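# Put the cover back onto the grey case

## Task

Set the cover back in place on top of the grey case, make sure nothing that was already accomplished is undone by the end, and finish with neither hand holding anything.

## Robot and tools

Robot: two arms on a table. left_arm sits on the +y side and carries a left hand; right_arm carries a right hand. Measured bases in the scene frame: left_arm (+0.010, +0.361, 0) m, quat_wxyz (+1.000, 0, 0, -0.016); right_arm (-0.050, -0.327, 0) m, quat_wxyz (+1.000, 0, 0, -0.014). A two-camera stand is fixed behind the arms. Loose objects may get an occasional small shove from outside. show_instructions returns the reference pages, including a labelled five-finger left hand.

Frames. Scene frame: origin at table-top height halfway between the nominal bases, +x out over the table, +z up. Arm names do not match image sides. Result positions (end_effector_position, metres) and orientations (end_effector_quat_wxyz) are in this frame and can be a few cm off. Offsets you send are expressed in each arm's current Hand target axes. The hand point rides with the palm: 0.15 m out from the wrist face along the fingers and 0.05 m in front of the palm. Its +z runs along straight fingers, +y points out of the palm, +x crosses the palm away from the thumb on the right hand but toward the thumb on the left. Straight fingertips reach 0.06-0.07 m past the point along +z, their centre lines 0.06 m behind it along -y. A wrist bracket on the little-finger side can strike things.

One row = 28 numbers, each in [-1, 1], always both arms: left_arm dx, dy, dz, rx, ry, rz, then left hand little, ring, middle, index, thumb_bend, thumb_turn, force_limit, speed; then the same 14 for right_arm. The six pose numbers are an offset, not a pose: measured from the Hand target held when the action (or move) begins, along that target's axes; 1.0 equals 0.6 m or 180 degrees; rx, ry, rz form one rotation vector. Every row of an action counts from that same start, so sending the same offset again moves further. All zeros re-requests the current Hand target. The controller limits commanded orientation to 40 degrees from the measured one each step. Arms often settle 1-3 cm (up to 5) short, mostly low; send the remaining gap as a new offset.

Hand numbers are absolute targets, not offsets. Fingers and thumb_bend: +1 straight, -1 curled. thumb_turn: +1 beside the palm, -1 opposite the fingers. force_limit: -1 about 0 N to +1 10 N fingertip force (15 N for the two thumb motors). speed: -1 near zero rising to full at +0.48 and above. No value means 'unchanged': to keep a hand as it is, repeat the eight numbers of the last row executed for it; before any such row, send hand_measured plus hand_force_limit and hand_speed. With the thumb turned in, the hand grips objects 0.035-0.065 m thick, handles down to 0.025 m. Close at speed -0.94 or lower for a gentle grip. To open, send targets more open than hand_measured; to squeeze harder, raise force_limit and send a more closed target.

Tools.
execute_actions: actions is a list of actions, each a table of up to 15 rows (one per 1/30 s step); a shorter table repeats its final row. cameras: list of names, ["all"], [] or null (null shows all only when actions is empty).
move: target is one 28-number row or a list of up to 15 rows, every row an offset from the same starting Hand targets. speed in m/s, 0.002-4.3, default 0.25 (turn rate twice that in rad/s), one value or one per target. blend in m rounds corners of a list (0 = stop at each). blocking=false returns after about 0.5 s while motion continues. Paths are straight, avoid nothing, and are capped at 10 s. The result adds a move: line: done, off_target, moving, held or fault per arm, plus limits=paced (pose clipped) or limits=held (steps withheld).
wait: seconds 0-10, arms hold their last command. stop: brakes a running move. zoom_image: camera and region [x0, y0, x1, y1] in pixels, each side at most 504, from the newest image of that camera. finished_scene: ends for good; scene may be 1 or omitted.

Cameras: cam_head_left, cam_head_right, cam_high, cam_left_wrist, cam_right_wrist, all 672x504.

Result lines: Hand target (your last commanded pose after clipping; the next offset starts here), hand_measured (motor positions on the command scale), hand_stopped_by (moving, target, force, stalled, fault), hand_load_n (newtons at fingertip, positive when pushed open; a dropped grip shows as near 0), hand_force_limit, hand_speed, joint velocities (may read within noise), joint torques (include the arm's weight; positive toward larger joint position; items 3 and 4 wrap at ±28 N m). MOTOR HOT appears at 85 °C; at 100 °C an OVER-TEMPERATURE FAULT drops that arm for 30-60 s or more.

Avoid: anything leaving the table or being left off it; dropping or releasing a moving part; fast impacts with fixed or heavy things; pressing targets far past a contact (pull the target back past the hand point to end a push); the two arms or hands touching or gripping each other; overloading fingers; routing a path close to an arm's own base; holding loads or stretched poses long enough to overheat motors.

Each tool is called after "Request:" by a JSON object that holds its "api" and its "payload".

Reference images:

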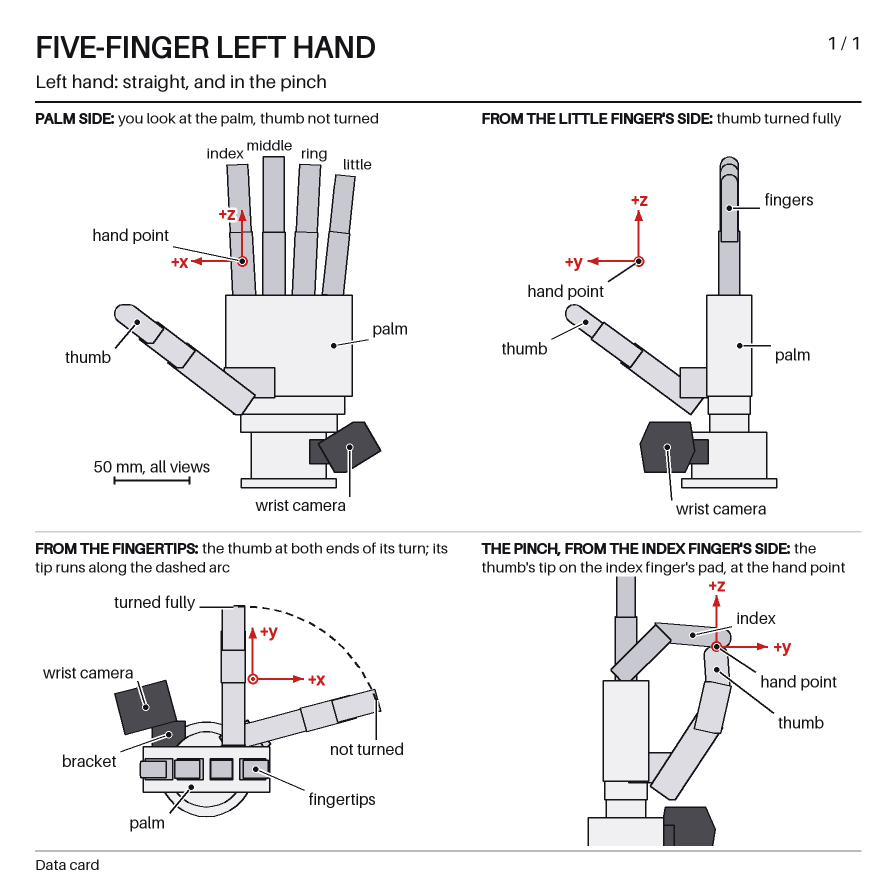

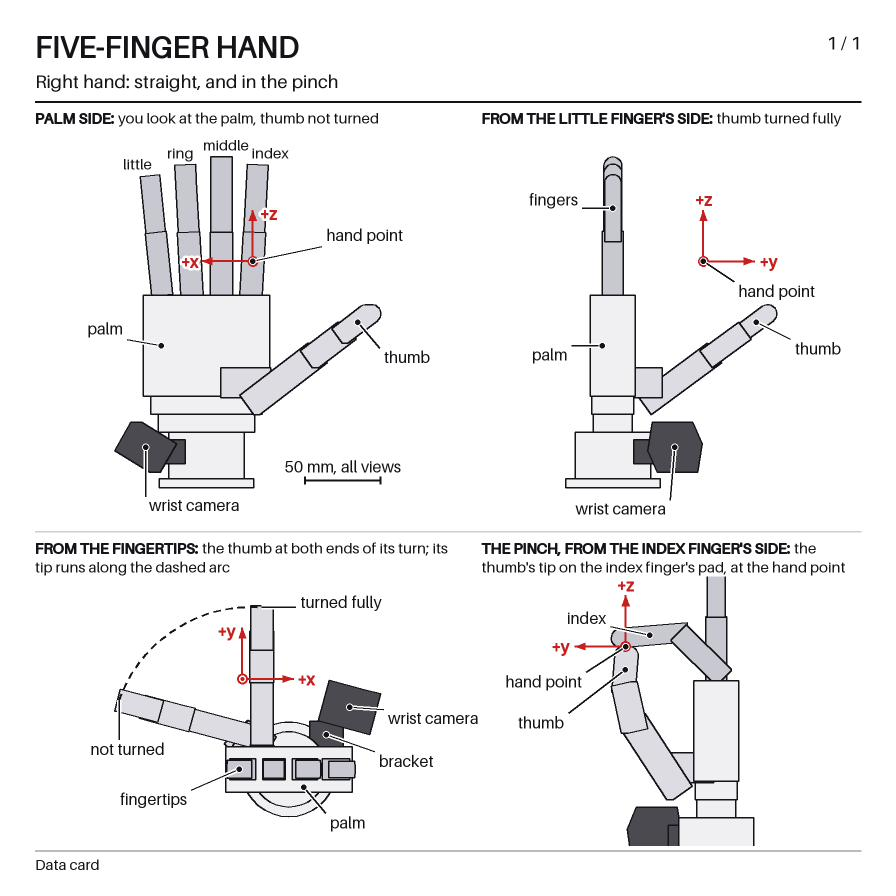

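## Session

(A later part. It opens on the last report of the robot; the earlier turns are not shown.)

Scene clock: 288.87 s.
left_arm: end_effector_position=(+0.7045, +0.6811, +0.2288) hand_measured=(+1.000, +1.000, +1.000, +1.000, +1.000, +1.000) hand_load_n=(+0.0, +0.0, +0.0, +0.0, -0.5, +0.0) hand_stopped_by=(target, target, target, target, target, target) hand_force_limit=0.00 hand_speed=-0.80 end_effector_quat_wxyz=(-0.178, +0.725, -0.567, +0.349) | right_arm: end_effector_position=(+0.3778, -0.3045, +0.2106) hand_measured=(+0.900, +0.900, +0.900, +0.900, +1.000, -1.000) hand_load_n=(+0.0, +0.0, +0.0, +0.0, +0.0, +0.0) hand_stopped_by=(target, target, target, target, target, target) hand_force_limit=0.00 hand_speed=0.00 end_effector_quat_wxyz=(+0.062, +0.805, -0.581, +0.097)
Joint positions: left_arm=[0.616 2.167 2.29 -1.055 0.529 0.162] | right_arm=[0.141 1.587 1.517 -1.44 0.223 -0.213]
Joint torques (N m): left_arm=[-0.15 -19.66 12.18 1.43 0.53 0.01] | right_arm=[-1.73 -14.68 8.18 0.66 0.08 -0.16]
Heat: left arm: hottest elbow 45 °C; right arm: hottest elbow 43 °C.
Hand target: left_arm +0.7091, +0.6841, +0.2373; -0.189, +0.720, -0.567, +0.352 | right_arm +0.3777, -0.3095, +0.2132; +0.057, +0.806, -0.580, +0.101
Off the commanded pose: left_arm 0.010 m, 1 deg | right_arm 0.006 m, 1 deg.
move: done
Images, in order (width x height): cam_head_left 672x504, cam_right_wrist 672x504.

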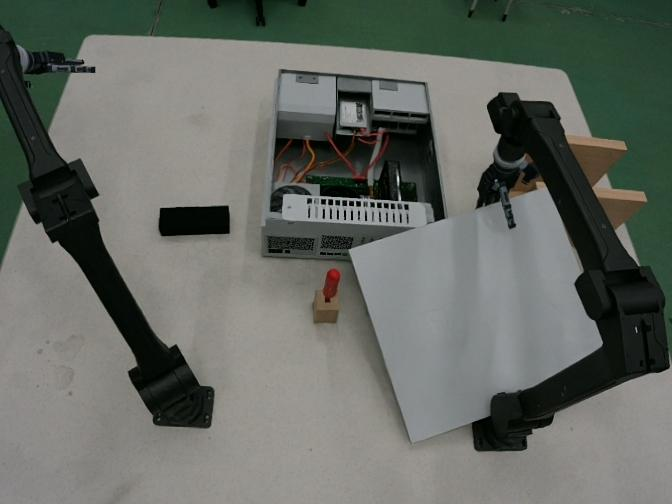

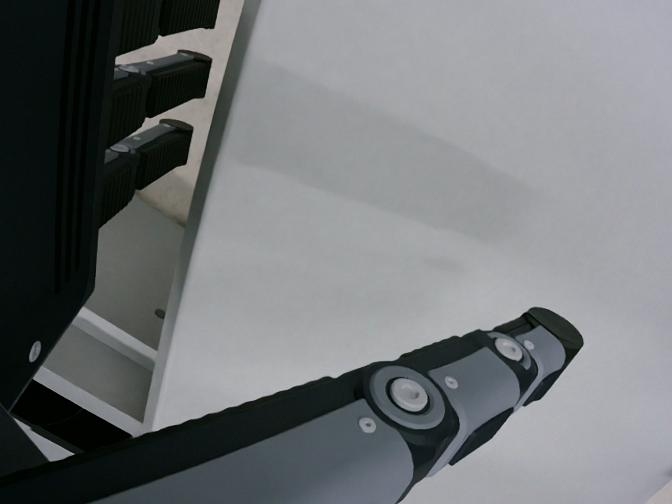

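Request:
{"api": "execute_actions", "payload": {"actions": [], "cameras": ["cam_head_left","cam_right_wrist"]}}

Scene clock: 291.50 s.
left_arm: end_effector_position=(+0.7045, +0.6811, +0.2288) hand_measured=(+1.000, +1.000, +1.000, +1.000, +1.000, +1.000) hand_load_n=(+0.0, +0.0, +0.0, +0.0, +0.0, -0.5) hand_stopped_by=(target, target, target, target, target, target) hand_force_limit=0.00 hand_speed=-0.80 end_effector_quat_wxyz=(-0.178, +0.725, -0.567, +0.349) | right_arm: end_effector_position=(+0.3778, -0.3045, +0.2106) hand_measured=(+0.900, +0.900, +0.900, +0.900, +1.000, -1.000) hand_load_n=(+0.0, +0.0, +0.0, +0.0, +0.0, +0.0) hand_stopped_by=(target, target, target, target, target, target) hand_force_limit=0.00 hand_speed=0.00 end_effector_quat_wxyz=(+0.062, +0.805, -0.581, +0.097)
Joint positions: left_arm=[0.616 2.167 2.29 -1.055 0.529 0.162] | right_arm=[0.141 1.587 1.517 -1.44 0.223 -0.213]
Joint velocities: within noise
Joint torques (N m): left_arm=[-0.5 -20.48 12.03 1.36 0.5 0.03] | right_arm=[-1.73 -14.62 8.2 0.66 0.07 -0.18]
Heat: left arm: hottest elbow 45 °C; right arm: hottest elbow 42 °C.
Hand target: left_arm +0.7091, +0.6841, +0.2373; -0.189, +0.720, -0.567, +0.352 | right_arm +0.3777, -0.3095, +0.2132; +0.057, +0.806, -0.580, +0.101
Off the commanded pose: left_arm 0.010 m, 1 deg | right_arm 0.006 m, 1 deg.
Images, in order (width x height): cam_head_left 672x504, cam_right_wrist 672x504.

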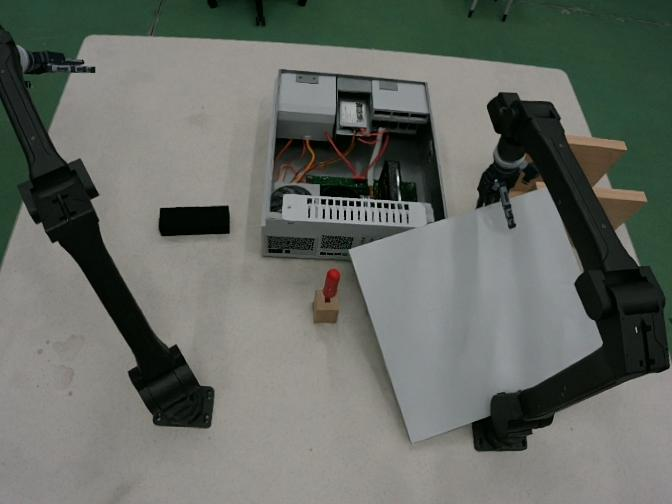

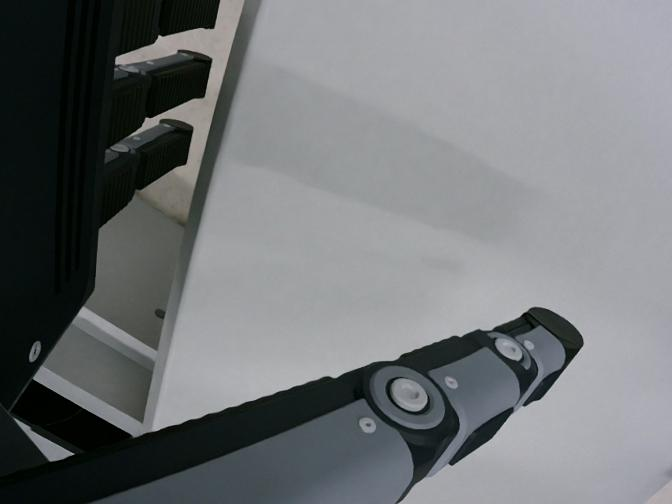

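Request:
{"api": "move", "payload": {"target": [[0,0,0,0,0,0,1,1,1,1,1,1,0,-0.8,0,0,0,0,0,0,0,0,0,0,1,-1,-0.6,-0.3],[0,0,0,0,0,0,1,1,1,1,1,1,0,-0.8,0,0.016,0.012,0,0,0,0,0,0,0,1,-1,-0.6,-0.3]], "speed": 0.06, "cameras": ["cam_right_wrist"]}}

Scene clock: 293.87 s.
left_arm: end_effector_position=(+0.7045, +0.6811, +0.2288) hand_measured=(+1.000, +1.000, +1.000, +1.000, +1.000, +1.000) hand_load_n=(+0.0, -0.5, -0.5, +0.0, +0.0, +0.0) hand_stopped_by=(target, target, target, target, target, target) hand_force_limit=0.00 hand_speed=-0.80 end_effector_quat_wxyz=(-0.178, +0.725, -0.567, +0.349) | right_arm: end_effector_position=(+0.3697, -0.3090, +0.2025) hand_measured=(+0.000, +0.000, +0.000, +0.000, +1.000, -1.000) hand_load_n=(+0.0, +0.5, +0.0, +0.0, +0.0, +0.0) hand_stopped_by=(target, target, target, target, target, target) hand_force_limit=-0.60 hand_speed=-0.30 end_effector_quat_wxyz=(+0.063, +0.805, -0.581, +0.096)
Joint positions: left_arm=[0.616 2.167 2.29 -1.055 0.529 0.162] | right_arm=[0.134 1.567 1.472 -1.415 0.223 -0.221]
Joint torques (N m): left_arm=[-1.14 -19.72 12.14 1.54 0.52 0.03] | right_arm=[-1.73 -14.56 8.16 0.59 0.07 -0.19]
Heat: left arm: hottest elbow 46 °C; right arm: hottest elbow 42 °C.
Hand target: left_arm +0.7091, +0.6841, +0.2373; -0.189, +0.720, -0.567, +0.352 | right_arm +0.3694, -0.3142, +0.2060; +0.057, +0.806, -0.580, +0.101
Off the commanded pose: left_arm 0.010 m, 1 deg | right_arm 0.006 m, 1 deg.
move: done
Images, in order (width x height): cam_right_wrist 672x504.

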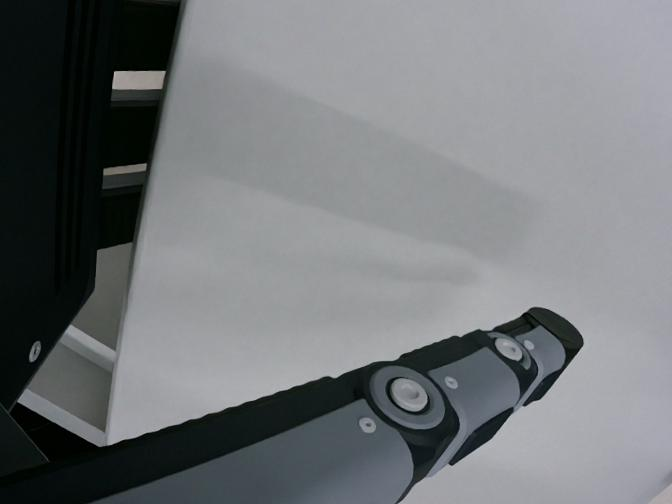

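Request:
{"api": "execute_actions", "payload": {"actions": [[[0,0,0,0,0,0,1,1,1,1,1,1,0,-0.8,0,0,0,0,0,0,-0.5,-0.5,-0.5,-0.5,1,-1,-0.5,-0.5]],[[0,0,0,0,0,0,1,1,1,1,1,1,0,-0.8,0,0,0,0,0,0,-0.9,-0.9,-0.9,-0.9,1,-1,-0.5,-0.7]],[[0,0,0,0,0,0,1,1,1,1,1,1,0,-0.8,0,0,0,0,0,0,-0.9,-0.9,-0.9,-0.9,1,-1,-0.5,-0.7]]], "cameras": ["cam_right_wrist"]}}

Scene clock: 296.07 s.
left_arm: end_effector_position=(+0.7045, +0.6811, +0.2288) hand_measured=(+1.000, +1.000, +1.000, +1.000, +1.000, +1.000) hand_load_n=(+0.0, +0.0, +0.0, +0.0, +0.0, -0.5) hand_stopped_by=(target, target, target, target, target, target) hand_force_limit=0.00 hand_speed=-0.80 end_effector_quat_wxyz=(-0.178, +0.725, -0.567, +0.349) | right_arm: end_effector_position=(+0.3680, -0.3080, +0.1978) hand_measured=(-0.634, -0.516, -0.462, -0.508, +1.000, -1.000) hand_load_n=(+3.0, +0.0, +1.0, +1.5, +0.0, +0.5) hand_stopped_by=(force, force, force, force, target, target) hand_force_limit=-0.50 hand_speed=-0.70 end_effector_quat_wxyz=(+0.062, +0.806, -0.581, +0.093)
Joint positions: left_arm=[0.616 2.167 2.29 -1.055 0.529 0.162] | right_arm=[0.133 1.567 1.46 -1.406 0.215 -0.222]
Joint torques (N m): left_arm=[-0.56 -19.37 12.04 1.32 0.55 0] | right_arm=[-1.73 -14.56 9.05 0.25 0.37 -0.18]
Heat: left arm: hottest elbow 46 °C; right arm: hottest elbow 42 °C.
Hand target: left_arm +0.7091, +0.6841, +0.2373; -0.189, +0.720, -0.567, +0.352 | right_arm +0.3694, -0.3141, +0.2061; +0.057, +0.806, -0.580, +0.101
Off the commanded pose: left_arm 0.010 m, 1 deg | right_arm 0.010 m, 1 deg.
Images, in order (width x height): cam_right_wrist 672x504.

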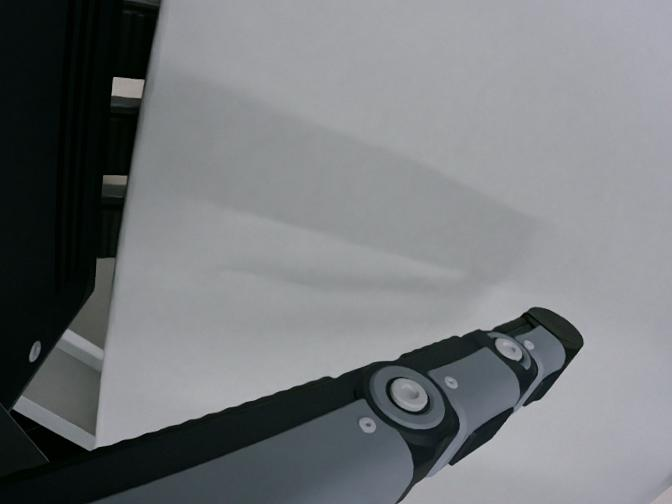

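Request:
{"api": "execute_actions", "payload": {"actions": [[[0,0,0,0,0,0,1,1,1,1,1,1,0,-0.8,0,0,0,0,0,0,-0.9,-0.9,-0.9,-0.9,0.0,-1,-0.5,-0.8]],[[0,0,0,0,0,0,1,1,1,1,1,1,0,-0.8,0,0,0,0,0,0,-0.9,-0.9,-0.9,-0.9,0.0,-1,-0.5,-0.8]],[[0,0,0,0,0,0,1,1,1,1,1,1,0,-0.8,0,0,0,0,0,0,-0.9,-0.9,-0.9,-0.9,0.0,-1,-0.5,-0.8]]], "cameras": ["cam_right_wrist"]}}

Scene clock: 298.60 s.
left_arm: end_effector_position=(+0.7045, +0.6811, +0.2288) hand_measured=(+1.000, +1.000, +1.000, +1.000, +1.000, +1.000) hand_load_n=(+0.0, +0.0, +0.0, +0.0, +0.0, -0.5) hand_stopped_by=(target, target, target, target, target, target) hand_force_limit=0.00 hand_speed=-0.80 end_effector_quat_wxyz=(-0.178, +0.725, -0.567, +0.349) | right_arm: end_effector_position=(+0.3680, -0.3080, +0.1978) hand_measured=(-0.634, -0.516, -0.462, -0.508, +0.622, -1.000) hand_load_n=(+3.5, +0.0, +1.5, +2.0, +4.0, +0.0) hand_stopped_by=(force, force, force, force, force, target) hand_force_limit=-0.50 hand_speed=-0.80 end_effector_quat_wxyz=(+0.062, +0.806, -0.581, +0.093)
Joint positions: left_arm=[0.616 2.167 2.29 -1.055 0.529 0.162] | right_arm=[0.133 1.567 1.46 -1.406 0.215 -0.222]
Joint torques (N m): left_arm=[-0.26 -20.13 12.04 1.4 0.52 -0.01] | right_arm=[-1.67 -14.51 9.06 0.28 0.36 -0.17]
Heat: left arm: hottest elbow 46 °C; right arm: hottest elbow 41 °C.
Hand target: left_arm +0.7091, +0.6841, +0.2373; -0.189, +0.720, -0.567, +0.352 | right_arm +0.3694, -0.3141, +0.2061; +0.057, +0.806, -0.580, +0.101
Off the commanded pose: left_arm 0.010 m, 1 deg | right_arm 0.010 m, 1 deg.
Images, in order (width x height): cam_right_wrist 672x504.

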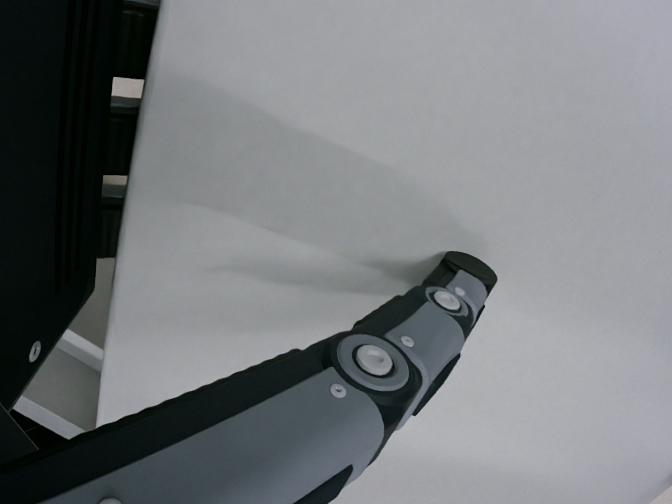

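Request:
{"api": "move", "payload": {"target": [0,0,0,0,0,0,1,1,1,1,1,1,0,-0.8,0.0428,0.0102,-0.0535,0,0,0,-0.9,-0.9,-0.9,-0.9,0.0,-1,-0.5,-0.8], "speed": 0.05, "cameras": ["cam_head_left","cam_right_wrist"]}}

Scene clock: 325.03 s.
left_arm: end_effector_position=(+0.7045, +0.6811, +0.2288) hand_measured=(+1.000, +1.000, +1.000, +1.000, +1.000, +1.000) hand_load_n=(+0.0, +0.0, +0.0, +0.0, +0.0, +0.0) hand_stopped_by=(target, target, target, target, target, target) hand_force_limit=0.00 hand_speed=-0.80 end_effector_quat_wxyz=(-0.178, +0.725, -0.567, +0.349) | right_arm: end_effector_position=(+0.3614, -0.3262, +0.2070) hand_measured=(-0.634, -0.516, -0.462, -0.508, +0.622, -1.000) hand_load_n=(+0.0, +0.0, +1.5, +1.5, +0.0, +0.0) hand_stopped_by=(force, force, force, force, force, target) hand_force_limit=-0.50 hand_speed=-0.80 end_effector_quat_wxyz=(+0.073, +0.804, -0.585, +0.080)
Joint positions: left_arm=[0.616 2.167 2.29 -1.055 0.529 0.162] | right_arm=[0.095 1.567 1.479 -1.453 0.215 -0.249]
Joint torques (N m): left_arm=[-0.67 -19.84 12.08 1.4 0.51 -0.04] | right_arm=[-1.85 -15.79 13.37 -1.28 0.27 -0.3]
Heat: left arm: hottest elbow 46 °C; right arm: hottest elbow 39 °C.
Hand target: left_arm +0.7091, +0.6841, +0.2373; -0.189, +0.720, -0.567, +0.352 | right_arm +0.3683, -0.3332, +0.2429; +0.057, +0.806, -0.580, +0.101
Off the commanded pose: left_arm 0.010 m, 1 deg | right_arm 0.037 m, 3 deg.
move: off_target (right_arm)
Images, in order (width x height): cam_head_left 672x504, cam_right_wrist 672x504.

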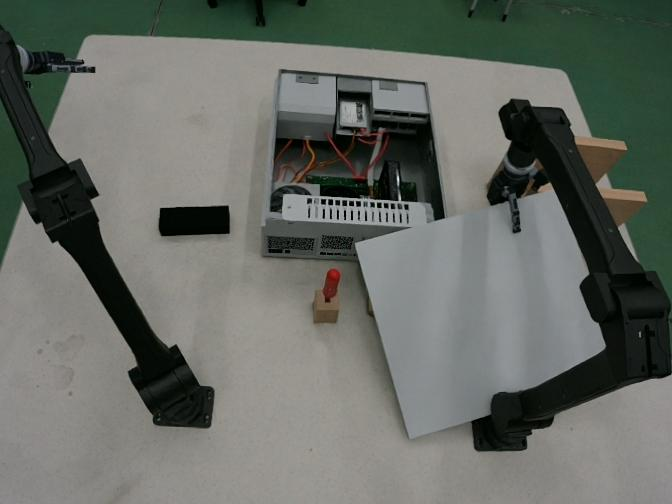

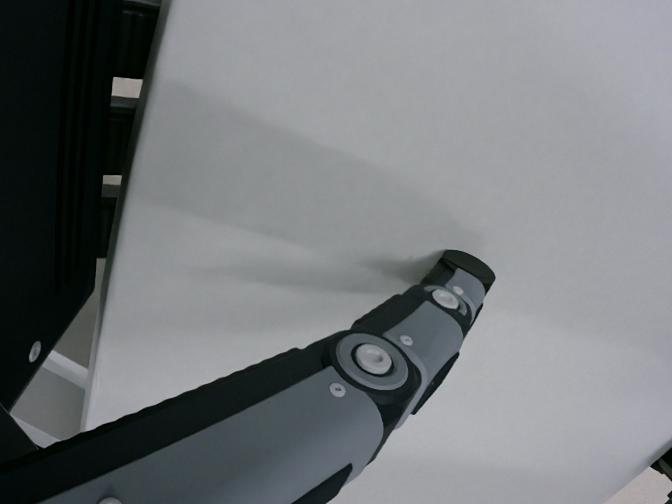

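Request:
{"api": "move", "payload": {"target": [0,0,0,0,0,0,1,1,1,1,1,1,0,-0.8,0.0315,-0.0239,-0.0467,0,0,0,-0.9,-0.9,-0.9,-0.9,0.0,-1,-0.5,-0.8], "speed": 0.05, "cameras": ["cam_head_left","cam_right_wrist"]}}

Scene clock: 327.30 s.
left_arm: end_effector_position=(+0.7045, +0.6811, +0.2288) hand_measured=(+1.000, +1.000, +1.000, +1.000, +1.000, +1.000) hand_load_n=(+0.0, +0.0, +0.0, +0.0, +0.0, +0.0) hand_stopped_by=(target, target, target, target, target, target) hand_force_limit=0.00 hand_speed=-0.80 end_effector_quat_wxyz=(-0.178, +0.725, -0.567, +0.349) | right_arm: end_effector_position=(+0.3657, -0.3330, +0.2400) hand_measured=(-0.634, -0.516, -0.460, -0.508, +0.622, -1.000) hand_load_n=(+0.5, +0.0, +5.5, +0.0, +0.0, +0.0) hand_stopped_by=(force, force, force, force, force, target) hand_force_limit=-0.50 hand_speed=-0.80 end_effector_quat_wxyz=(+0.081, +0.806, -0.582, +0.069)
Joint positions: left_arm=[0.616 2.167 2.29 -1.055 0.529 0.162] | right_arm=[0.08 1.592 1.59 -1.563 0.214 -0.268]
Joint torques (N m): left_arm=[-1.14 -19.49 11.95 1.42 0.5 0.01] | right_arm=[-1.85 -14.62 15.3 -0.38 0.33 -0.27]
Heat: left arm: hottest elbow 46 °C; right arm: hottest elbow 40 °C.
Hand target: left_arm +0.7091, +0.6841, +0.2373; -0.189, +0.720, -0.567, +0.352 | right_arm +0.3850, -0.3400, +0.2749; +0.057, +0.806, -0.580, +0.101
Off the commanded pose: left_arm 0.010 m, 1 deg | right_arm 0.040 m, 5 deg.
move: off_target (right_arm)
Images, in order (width x height): cam_head_left 672x504, cam_right_wrist 672x504.

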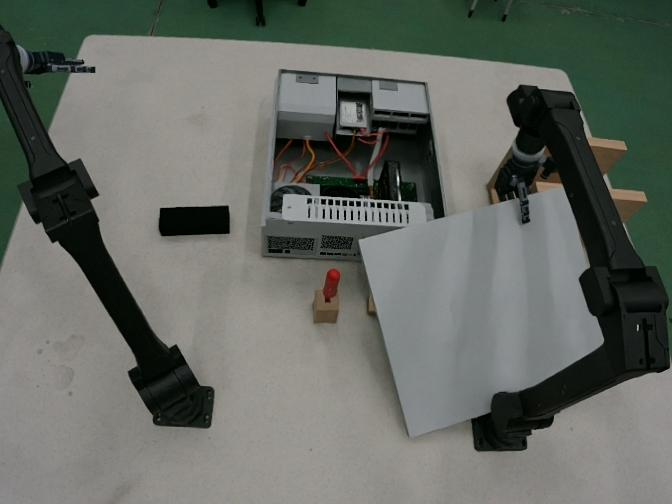

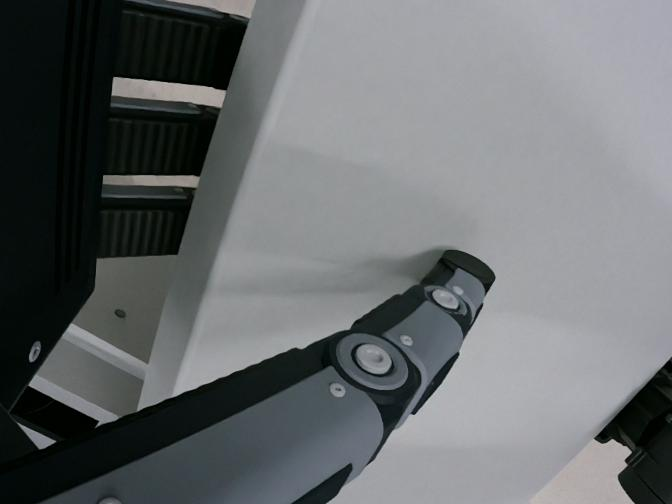

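Request:
{"api": "execute_actions", "payload": {"actions": [[[0,0,0,0,0,0,1,1,1,1,1,1,0,-0.8,0,0,0,0,0,0,-0.95,-0.95,-0.95,-0.95,0.0,-1,0.1,-0.8]],[[0,0,0,0,0,0,1,1,1,1,1,1,0,-0.8,0,0,0,0,0,0,-0.95,-0.95,-0.95,-0.95,0.0,-1,0.1,-0.8]],[[0,0,0,0,0,0,1,1,1,1,1,1,0,-0.8,0,0,0,0,0,0,-0.95,-0.95,-0.95,-0.95,0.0,-1,0.1,-0.8]]], "cameras": ["cam_right_wrist","cam_high"]}}

Scene clock: 329.87 s.
left_arm: end_effector_position=(+0.7045, +0.6811, +0.2288) hand_measured=(+1.000, +1.000, +1.000, +1.000, +1.000, +1.000) hand_load_n=(+0.0, +0.0, +0.0, +0.0, +0.0, +0.0) hand_stopped_by=(target, target, target, target, target, target) hand_force_limit=0.00 hand_speed=-0.80 end_effector_quat_wxyz=(-0.178, +0.725, -0.567, +0.349) | right_arm: end_effector_position=(+0.3659, -0.3347, +0.2425) hand_measured=(-0.634, -0.550, -0.532, -0.820, +0.622, -1.000) hand_load_n=(+0.0, +0.0, +2.5, +5.5, +5.0, -0.5) hand_stopped_by=(force, force, force, force, force, target) hand_force_limit=0.10 hand_speed=-0.80 end_effector_quat_wxyz=(+0.080, +0.809, -0.578, +0.068)
Joint positions: left_arm=[0.616 2.167 2.29 -1.055 0.529 0.162] | right_arm=[0.077 1.592 1.597 -1.568 0.211 -0.282]
Joint torques (N m): left_arm=[-0.73 -19.72 12.01 1.47 0.51 0.03] | right_arm=[-1.73 -14.56 14.91 -0.25 0.37 -0.16]
Heat: left arm: hottest elbow 46 °C; right arm: hottest elbow 41 °C.
Hand target: left_arm +0.7091, +0.6841, +0.2373; -0.189, +0.720, -0.567, +0.352 | right_arm +0.3849, -0.3401, +0.2750; +0.057, +0.806, -0.580, +0.101
Off the commanded pose: left_arm 0.010 m, 1 deg | right_arm 0.038 m, 5 deg.
Images, in order (width x height): cam_high 672x504, cam_right_wrist 672x504.

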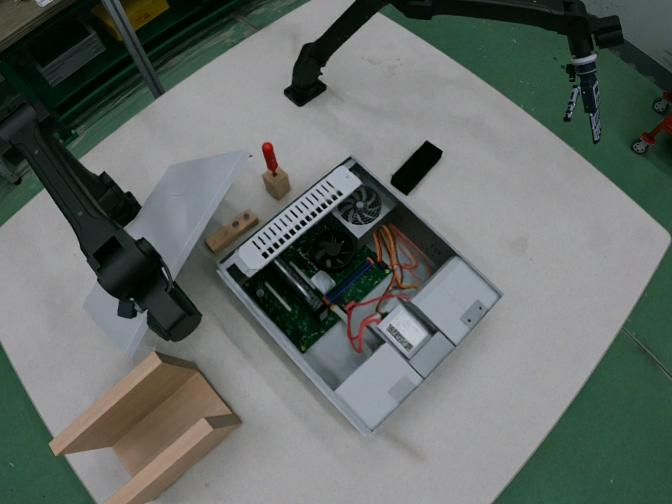

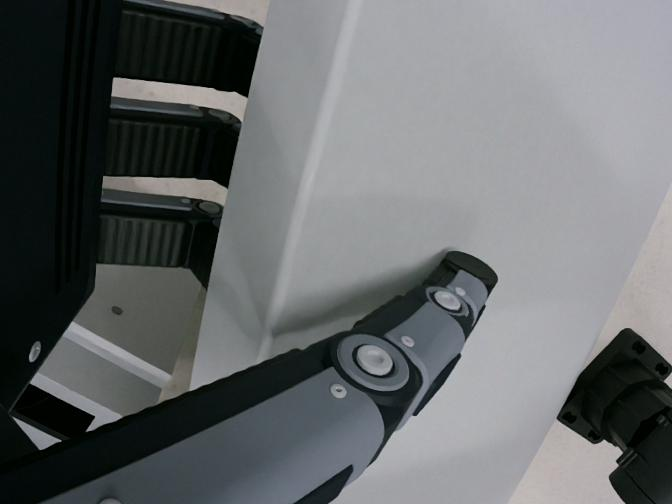

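Request:
{"api": "zoom_image", "payload": {"camera": "cam_high", "region": [20, 60, 320, 400]}}

Request:
{"api": "wait", "payload": {"seconds": 0.1, "cameras": ["cam_head_left", "cam_head_right"]}}

Scaled by 1.482 from the camera's 672x504 image, which has a finer 960x720 frame.

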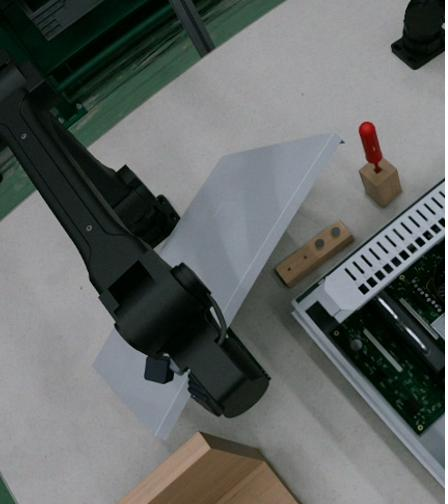

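Scene clock: 330.60 s.
left_arm: end_effector_position=(+0.7045, +0.6811, +0.2288) hand_measured=(+1.000, +1.000, +1.000, +1.000, +1.000, +1.000) hand_load_n=(+0.0, +0.0, +0.0, +0.0, -0.5, +0.0) hand_stopped_by=(target, target, target, target, target, target) hand_force_limit=0.00 hand_speed=-0.80 end_effector_quat_wxyz=(-0.178, +0.725, -0.567, +0.349) | right_arm: end_effector_position=(+0.3659, -0.3347, +0.2425) hand_measured=(-0.634, -0.550, -0.532, -0.820, +0.622, -1.000) hand_load_n=(+0.0, +0.0, +2.5, +5.0, +5.0, -0.5) hand_stopped_by=(force, force, force, force, force, target) hand_force_limit=0.10 hand_speed=-0.80 end_effector_quat_wxyz=(+0.080, +0.809, -0.578, +0.068)
Joint positions: left_arm=[0.616 2.167 2.29 -1.055 0.529 0.162] | right_arm=[0.077 1.592 1.597 -1.568 0.211 -0.282]
Joint torques (N m): left_arm=[-0.44 -20.07 12.12 1.4 0.52 0] | right_arm=[-1.73 -14.62 14.9 -0.25 0.38 -0.16]
Heat: left arm: hottest elbow 46 °C; right arm: hottest elbow 41 °C.
Hand target: left_arm +0.7091, +0.6841, +0.2373; -0.189, +0.720, -0.567, +0.352 | right_arm +0.3849, -0.3401, +0.2750; +0.057, +0.806, -0.580, +0.101
Off the commanded pose: left_arm 0.010 m, 1 deg | right_arm 0.038 m, 5 deg.
wait: 0.10 s; at rest from the start
Images, in order (width x height): cam_head_left 672x504, cam_head_right 672x504.

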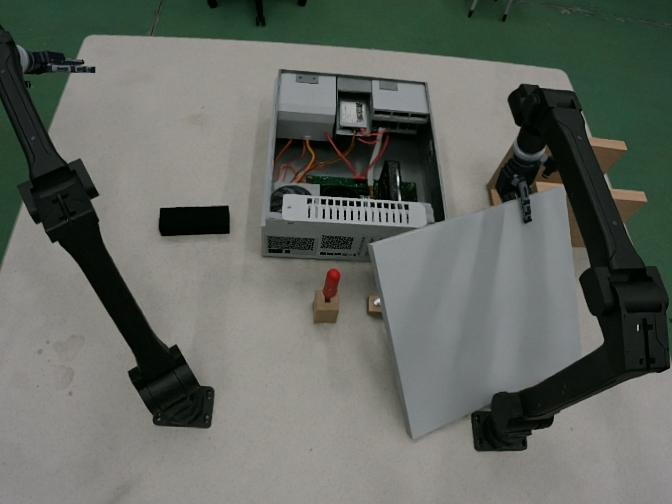

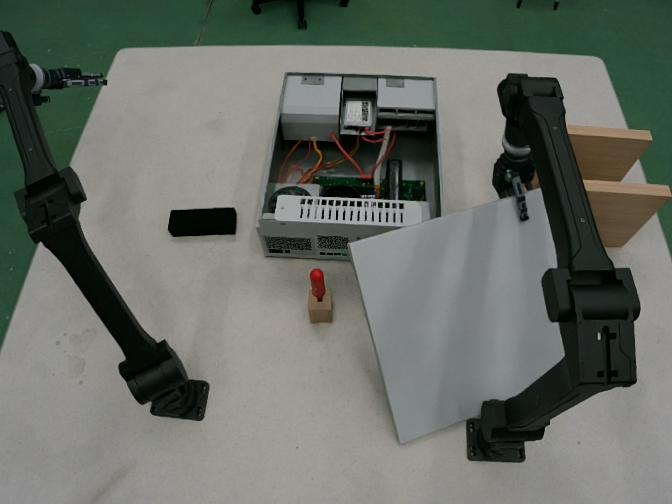

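Request:
{"api": "execute_actions", "payload": {"actions": [[[0,0,0,0,0,0,1,1,1,1,1,1,0,-0.8,0.0,0,0,0,0,0,-0.9,-0.9,-0.9,-0.9,0.0,-1,0.4,-0.8]],[[0,0,0,0,0,0,1,1,1,1,1,1,0,-0.8,0,0,0,0,0,0,-0.9,-0.9,-0.9,-0.9,0.0,-1,0.4,-0.8]]], "cameras": ["cam_right_wrist"]}}

Scene clock: 334.17 s.
left_arm: end_effector_position=(+0.7045, +0.6811, +0.2288) hand_measured=(+1.000, +1.000, +1.000, +1.000, +1.000, +1.000) hand_load_n=(+0.0, +0.0, +0.0, +0.0, +0.0, +0.0) hand_stopped_by=(target, target, target, target, target, target) hand_force_limit=0.00 hand_speed=-0.80 end_effector_quat_wxyz=(-0.178, +0.725, -0.567, +0.349) | right_arm: end_effector_position=(+0.3641, -0.3350, +0.2428) hand_measured=(-0.760, -0.600, -0.566, -0.890, +0.624, -1.000) hand_load_n=(+8.0, +0.0, +0.5, +4.0, +10.0, -1.0) hand_stopped_by=(force, force, force, force, force, target) hand_force_limit=0.40 hand_speed=-0.80 end_effector_quat_wxyz=(+0.082, +0.814, -0.572, +0.064)
Joint positions: left_arm=[0.616 2.167 2.29 -1.055 0.529 0.162] | right_arm=[0.077 1.593 1.597 -1.575 0.208 -0.296]
Joint torques (N m): left_arm=[-0.26 -20.01 12.27 1.54 0.54 0.01] | right_arm=[-1.67 -14.56 14.93 -0.02 0.49 -0.02]
Heat: left arm: hottest elbow 46 °C; right arm: hottest elbow 42 °C.
Hand target: left_arm +0.7091, +0.6841, +0.2373; -0.189, +0.720, -0.567, +0.352 | right_arm +0.3850, -0.3401, +0.2749; +0.057, +0.806, -0.580, +0.101
Off the commanded pose: left_arm 0.010 m, 1 deg | right_arm 0.039 m, 5 deg.
Images, in order (width x height): cam_right_wrist 672x504.

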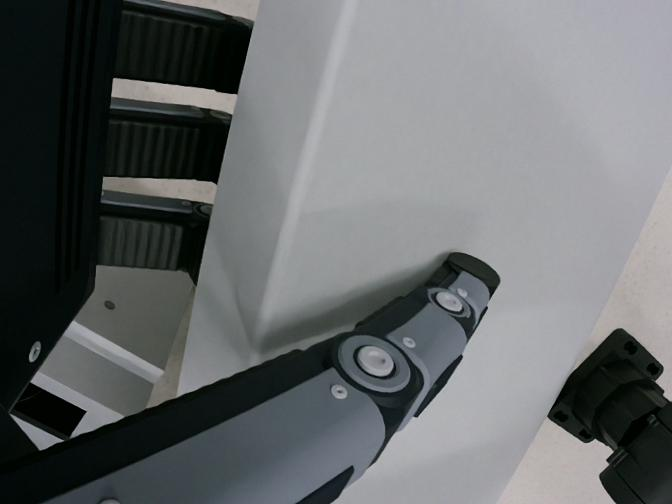

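Request:
{"api": "move", "payload": {"target": [0,0,0,0,0,0,1,1,1,1,1,1,0,-0.8,0.0307,-0.0946,0.0097,0.0038,-0.0004,-0.0162,-0.9,-0.9,-0.9,-0.9,0.0,-1,0.4,-0.8], "speed": 0.06, "cameras": ["cam_head_left","cam_right_wrist"]}}

Scene clock: 337.87 s.
left_arm: end_effector_position=(+0.7045, +0.6811, +0.2288) hand_measured=(+1.000, +1.000, +1.000, +1.000, +1.000, +1.000) hand_load_n=(+0.0, +0.0, +0.0, +0.0, +0.0, +0.0) hand_stopped_by=(target, target, target, target, target, target) hand_force_limit=0.00 hand_speed=-0.80 end_effector_quat_wxyz=(-0.178, +0.725, -0.567, +0.349) | right_arm: end_effector_position=(+0.4214, -0.3342, +0.2387) hand_measured=(-0.760, -0.600, -0.566, -0.890, +0.624, -1.000) hand_load_n=(+6.5, +0.0, +0.5, +5.0, +10.0, -1.0) hand_stopped_by=(force, force, force, force, force, target) hand_force_limit=0.40 hand_speed=-0.80 end_effector_quat_wxyz=(+0.083, +0.824, -0.557, +0.061)
Joint positions: left_arm=[0.616 2.167 2.29 -1.055 0.529 0.162] | right_arm=[0.077 1.751 1.787 -1.609 0.206 -0.333]
Joint torques (N m): left_arm=[0.15 -19.55 12.03 1.31 0.53 -0.04] | right_arm=[-1.67 -16.85 15.57 0.17 0.42 -0.16]
Heat: left arm: hottest elbow 46 °C; right arm: hottest elbow 43 °C.
Hand target: left_arm +0.7091, +0.6841, +0.2373; -0.189, +0.720, -0.567, +0.352 | right_arm +0.4449, -0.3401, +0.2751; +0.054, +0.821, -0.559, +0.103
Off the commanded pose: left_arm 0.010 m, 1 deg | right_arm 0.044 m, 6 deg.
move: off_target (right_arm)
Images, in order (width x height): cam_head_left 672x504, cam_right_wrist 672x504.

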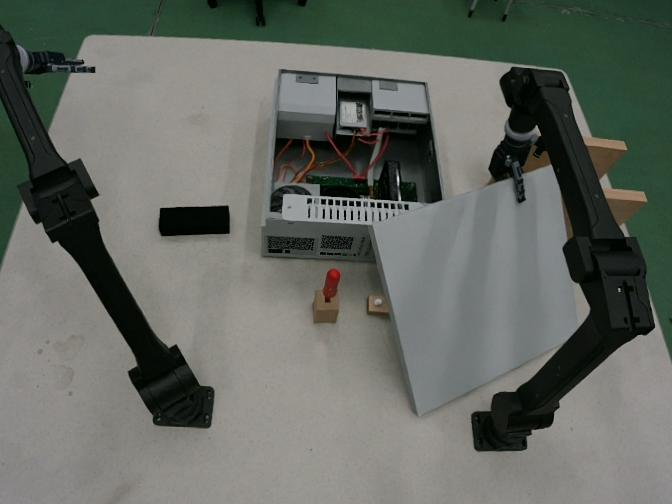

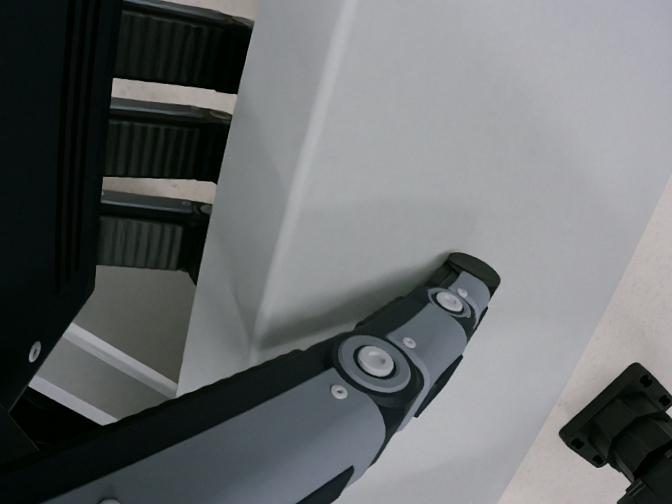

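Request:
{"api": "move", "payload": {"target": [0,0,0,0,0,0,1,1,1,1,1,1,0,-0.8,0.029,-0.095,0.0035,0.0051,-0.0005,-0.0216,-0.9,-0.9,-0.9,-0.9,0.0,-1,0.4,-0.8], "speed": 0.06, "cameras": ["cam_head_left","cam_high"]}}

Scene clock: 340.13 s.
left_arm: end_effector_position=(+0.7045, +0.6811, +0.2288) hand_measured=(+1.000, +1.000, +1.000, +1.000, +1.000, +1.000) hand_load_n=(+0.0, +0.0, +0.0, +0.0, +0.0, +0.0) hand_stopped_by=(target, target, target, target, target, target) hand_force_limit=0.00 hand_speed=-0.80 end_effector_quat_wxyz=(-0.178, +0.725, -0.567, +0.349) | right_arm: end_effector_position=(+0.4756, -0.3337, +0.2568) hand_measured=(-0.760, -0.600, -0.566, -0.890, +0.628, -1.000) hand_load_n=(+9.0, +0.0, +0.0, +6.5, +27.0, +0.0) hand_stopped_by=(force, force, force, force, force, target) hand_force_limit=0.40 hand_speed=-0.80 end_effector_quat_wxyz=(+0.078, +0.827, -0.552, +0.071)
Joint positions: left_arm=[0.616 2.167 2.29 -1.055 0.529 0.162] | right_arm=[0.077 1.9 2.049 -1.698 0.211 -0.348]
Joint torques (N m): left_arm=[-0.56 -20.07 12.05 1.28 0.5 0.04] | right_arm=[-0.85 -16.38 15.82 0.98 0.03 -0.59]
Heat: left arm: hottest elbow 46 °C; right arm: hottest elbow 44 °C.
Hand target: left_arm +0.7091, +0.6841, +0.2373; -0.189, +0.720, -0.567, +0.352 | right_arm +0.5043, -0.3354, +0.2783; +0.051, +0.840, -0.530, +0.105
Off the commanded pose: left_arm 0.010 m, 1 deg | right_arm 0.036 m, 6 deg.
move: off_target (right_arm)
Images, in order (width x height): cam_head_left 672x504, cam_high 672x504.

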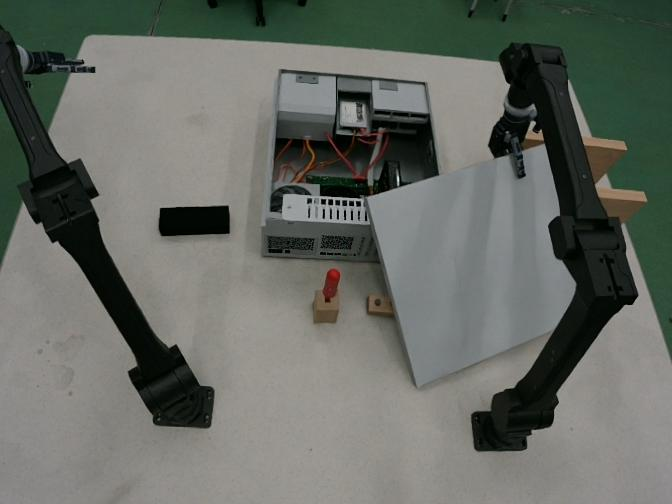

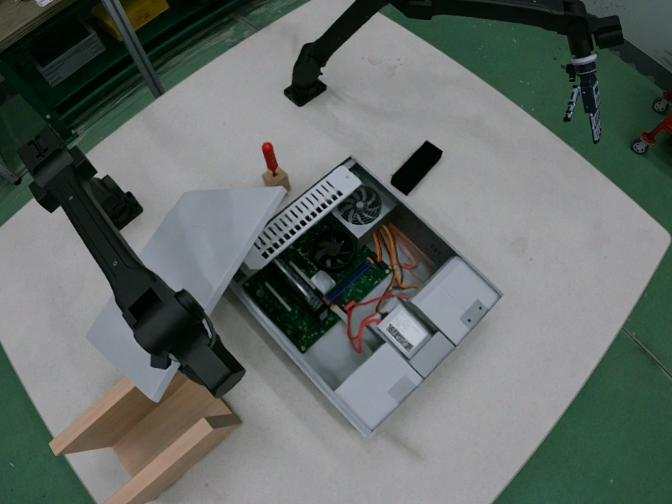

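Request:
{"api": "execute_actions", "payload": {"actions": [[[0,0,0,0,0,0,1,1,1,1,1,1,0,-0.8,0,0,0,0,0,0,-0.9,-0.9,-0.9,-0.9,0.68,-1,0.4,-0.8]]], "cameras": ["cam_right_wrist"]}}

Scene clock: 341.43 s.
left_arm: end_effector_position=(+0.7045, +0.6811, +0.2288) hand_measured=(+1.000, +1.000, +1.000, +1.000, +1.000, +1.000) hand_load_n=(+0.0, +0.0, +0.0, +0.0, +0.0, +0.0) hand_stopped_by=(target, target, target, target, target, target) hand_force_limit=0.00 hand_speed=-0.80 end_effector_quat_wxyz=(-0.178, +0.725, -0.567, +0.349) | right_arm: end_effector_position=(+0.4800, -0.3336, +0.2518) hand_measured=(-0.760, -0.600, -0.566, -0.890, +0.686, -1.000) hand_load_n=(+5.5, +0.0, +0.0, +4.5, +14.5, +1.0) hand_stopped_by=(force, force, force, force, force, target) hand_force_limit=0.40 hand_speed=-0.80 end_effector_quat_wxyz=(+0.080, +0.829, -0.550, +0.069)
Joint positions: left_arm=[0.616 2.167 2.29 -1.055 0.529 0.162] | right_arm=[0.077 1.916 2.06 -1.698 0.21 -0.352]
Joint torques (N m): left_arm=[-0.32 -19.49 11.82 1.33 0.54 -0.02] | right_arm=[-0.85 -17.85 15.15 0.88 0.05 -0.55]
Heat: left arm: hottest elbow 46 °C; right arm: hottest elbow 44 °C.
Hand target: left_arm +0.7091, +0.6841, +0.2373; -0.189, +0.720, -0.567, +0.352 | right_arm +0.5043, -0.3354, +0.2784; +0.051, +0.840, -0.530, +0.105
Off the commanded pose: left_arm 0.010 m, 1 deg | right_arm 0.036 m, 6 deg.
Images, in order (width x height): cam_right_wrist 672x504.

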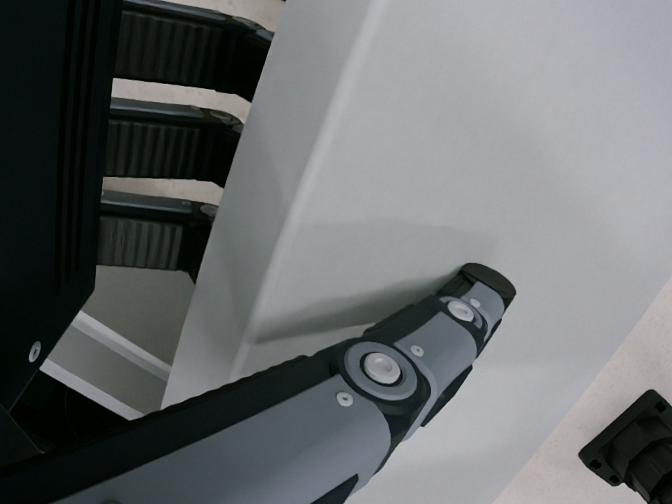

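Request:
{"api": "execute_actions", "payload": {"actions": [[[0,0,0,0,0,0,1,1,1,1,1,1,0,-0.8,0,0,0,0,0,0,-0.9,-0.9,-0.9,-0.9,0.73,-1,0.4,-0.8]]], "cameras": []}}

Request:
{"api": "move", "payload": {"target": [0,0,0,0,0,0,1,1,1,1,1,1,0,-0.8,0.0304,-0.1048,0.0100,0.0102,-0.0011,-0.0432,-0.9,-0.9,-0.9,-0.9,0.73,-1,0.4,-0.8], "speed": 0.05, "cameras": ["cam_head_left","cam_high","cam_right_wrist"]}}

Scene clock: 344.67 s.
left_arm: end_effector_position=(+0.7045, +0.6811, +0.2288) hand_measured=(+1.000, +1.000, +1.000, +1.000, +1.000, +1.000) hand_load_n=(+0.0, +0.0, +0.0, +0.0, +0.0, +0.0) hand_stopped_by=(target, target, target, target, target, target) hand_force_limit=0.00 hand_speed=-0.80 end_effector_quat_wxyz=(-0.178, +0.725, -0.567, +0.349) | right_arm: end_effector_position=(+0.4818, -0.3335, +0.2483) hand_measured=(-0.760, -0.600, -0.566, -0.890, +0.732, -1.000) hand_load_n=(+3.5, +0.0, +0.0, +2.0, +3.5, +1.0) hand_stopped_by=(force, force, force, force, target, target) hand_force_limit=0.40 hand_speed=-0.80 end_effector_quat_wxyz=(+0.080, +0.832, -0.545, +0.065)
Joint positions: left_arm=[0.616 2.167 2.29 -1.055 0.529 0.162] | right_arm=[0.077 1.926 2.064 -1.698 0.207 -0.362]
Joint torques (N m): left_arm=[-0.44 -19.78 12.22 1.42 0.53 0.03] | right_arm=[-0.91 -18.61 14.86 0.83 0.16 -0.47]
Heat: left arm: hottest elbow 46 °C; right arm: hottest elbow 44 °C.
Hand target: left_arm +0.7091, +0.6841, +0.2373; -0.189, +0.720, -0.567, +0.352 | right_arm +0.5042, -0.3354, +0.2784; +0.050, +0.840, -0.530, +0.105
Off the commanded pose: left_arm 0.010 m, 1 deg | right_arm 0.038 m, 6 deg.
No camera images: "cameras" was empty.

Scene clock: 346.60 s.
left_arm: end_effector_position=(+0.7045, +0.6811, +0.2288) hand_measured=(+1.000, +1.000, +1.000, +1.000, +1.000, +1.000) hand_load_n=(+0.0, +0.0, +0.0, +0.0, +0.0, -0.5) hand_stopped_by=(target, target, target, target, target, target) hand_force_limit=0.00 hand_speed=-0.80 end_effector_quat_wxyz=(-0.178, +0.725, -0.567, +0.349) | right_arm: end_effector_position=(+0.5449, -0.3302, +0.2826) hand_measured=(-0.760, -0.600, -0.566, -0.888, +0.742, -1.000) hand_load_n=(+15.5, +0.0, +0.0, +20.5, +42.0, +2.0) hand_stopped_by=(force, force, force, force, target, target) hand_force_limit=0.40 hand_speed=-0.80 end_effector_quat_wxyz=(+0.038, +0.847, -0.513, +0.131)
Joint positions: left_arm=[0.616 2.167 2.29 -1.055 0.529 0.162] | right_arm=[0.087 2.027 2.332 -1.699 0.21 -0.441]
Joint torques (N m): left_arm=[-0.38 -19.25 12.01 1.35 0.49 0.02] | right_arm=[-0.21 -14.33 15.42 0.32 -0.62 -0.94]
Heat: left arm: hottest elbow 46 °C; right arm: hottest elbow 45 °C.
Hand target: left_arm +0.7091, +0.6841, +0.2373; -0.189, +0.720, -0.567, +0.352 | right_arm +0.5692, -0.3254, +0.2783; +0.043, +0.875, -0.470, +0.108
Off the commanded pose: left_arm 0.010 m, 1 deg | right_arm 0.025 m, 6 deg.
joint sent to its limit (right arm) — joint 4 (wrist pitch), lower limit. The joint targets are off in orientation, not in position.
move: off_target (right_arm)
Images, in order (width x height): cam_head_left 672x504, cam_high 672x504, cam_right_wrist 672x504.

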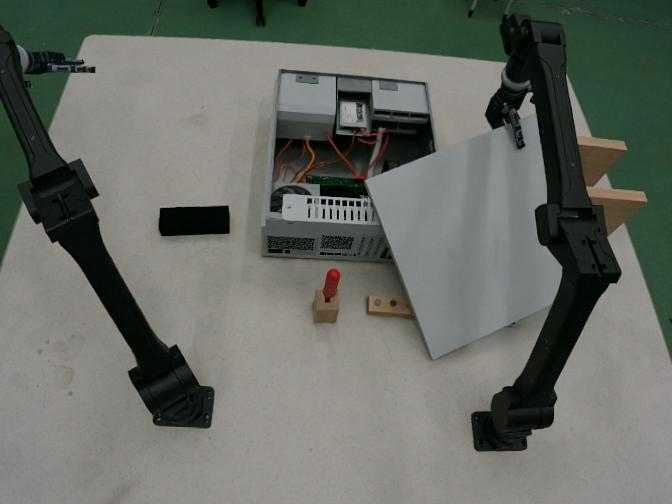

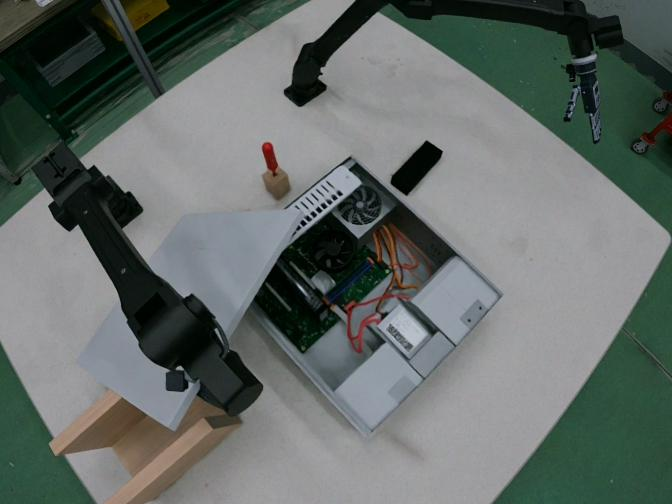

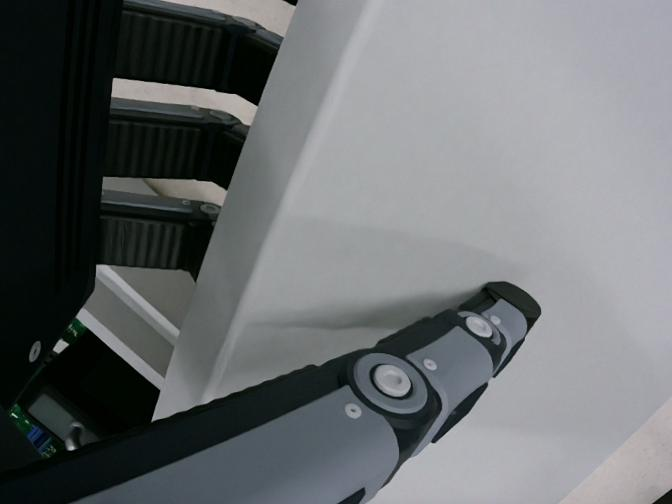

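Request:
{"api": "execute_actions", "payload": {"actions": [[[0,0,0,0,0,0,1,1,1,1,1,1,0,-0.8,0,0,0.01,0,0,0,-0.9,-0.9,-0.9,-0.9,0.85,-1,0.4,-0.7]]], "cameras": ["cam_right_wrist"]}}

Scene clock: 347.67 s.
left_arm: end_effector_position=(+0.7045, +0.6811, +0.2288) hand_measured=(+1.000, +1.000, +1.000, +1.000, +1.000, +1.000) hand_load_n=(+0.0, +0.0, +0.0, +0.0, +0.0, +0.0) hand_stopped_by=(target, target, target, target, target, target) hand_force_limit=0.00 hand_speed=-0.80 end_effector_quat_wxyz=(-0.178, +0.725, -0.567, +0.349) | right_arm: end_effector_position=(+0.5529, -0.3296, +0.2699) hand_measured=(-0.760, -0.600, -0.566, -0.888, +0.860, -1.000) hand_load_n=(+12.5, +0.0, +0.0, +8.0, +22.0, +3.5) hand_stopped_by=(force, force, force, force, force, target) hand_force_limit=0.40 hand_speed=-0.70 end_effector_quat_wxyz=(+0.040, +0.855, -0.503, +0.122)
Joint positions: left_arm=[0.616 2.167 2.29 -1.055 0.529 0.162] | right_arm=[0.087 2.061 2.351 -1.699 0.202 -0.464]
Joint torques (N m): left_arm=[-0.44 -19.37 12.03 1.43 0.56 0] | right_arm=[-0.32 -16.67 14.01 0.28 -0.31 -0.75]
Heat: left arm: hottest elbow 46 °C; right arm: hottest elbow 45 °C.
Hand target: left_arm +0.7091, +0.6841, +0.2373; -0.189, +0.720, -0.567, +0.352 | right_arm +0.5701, -0.3265, +0.2725; +0.043, +0.875, -0.470, +0.108
Off the commanded pose: left_arm 0.010 m, 1 deg | right_arm 0.018 m, 5 deg.
joint sent to its limit (right arm) — joint 4 (wrist pitch), lower limit. The joint targets are off in orientation, not in position.
Images, in order (width x height): cam_right_wrist 672x504.

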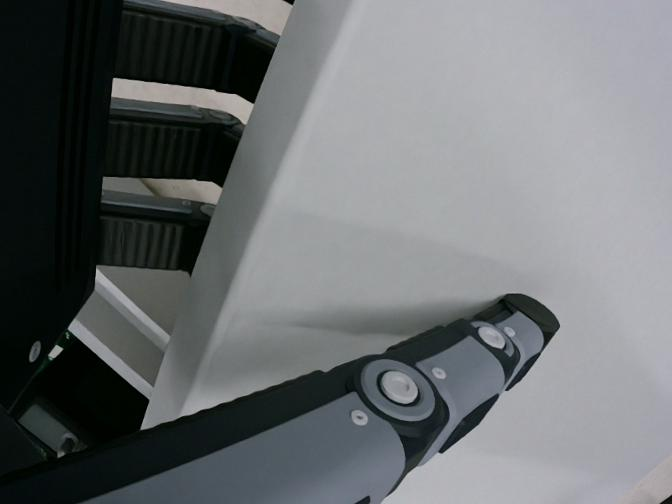

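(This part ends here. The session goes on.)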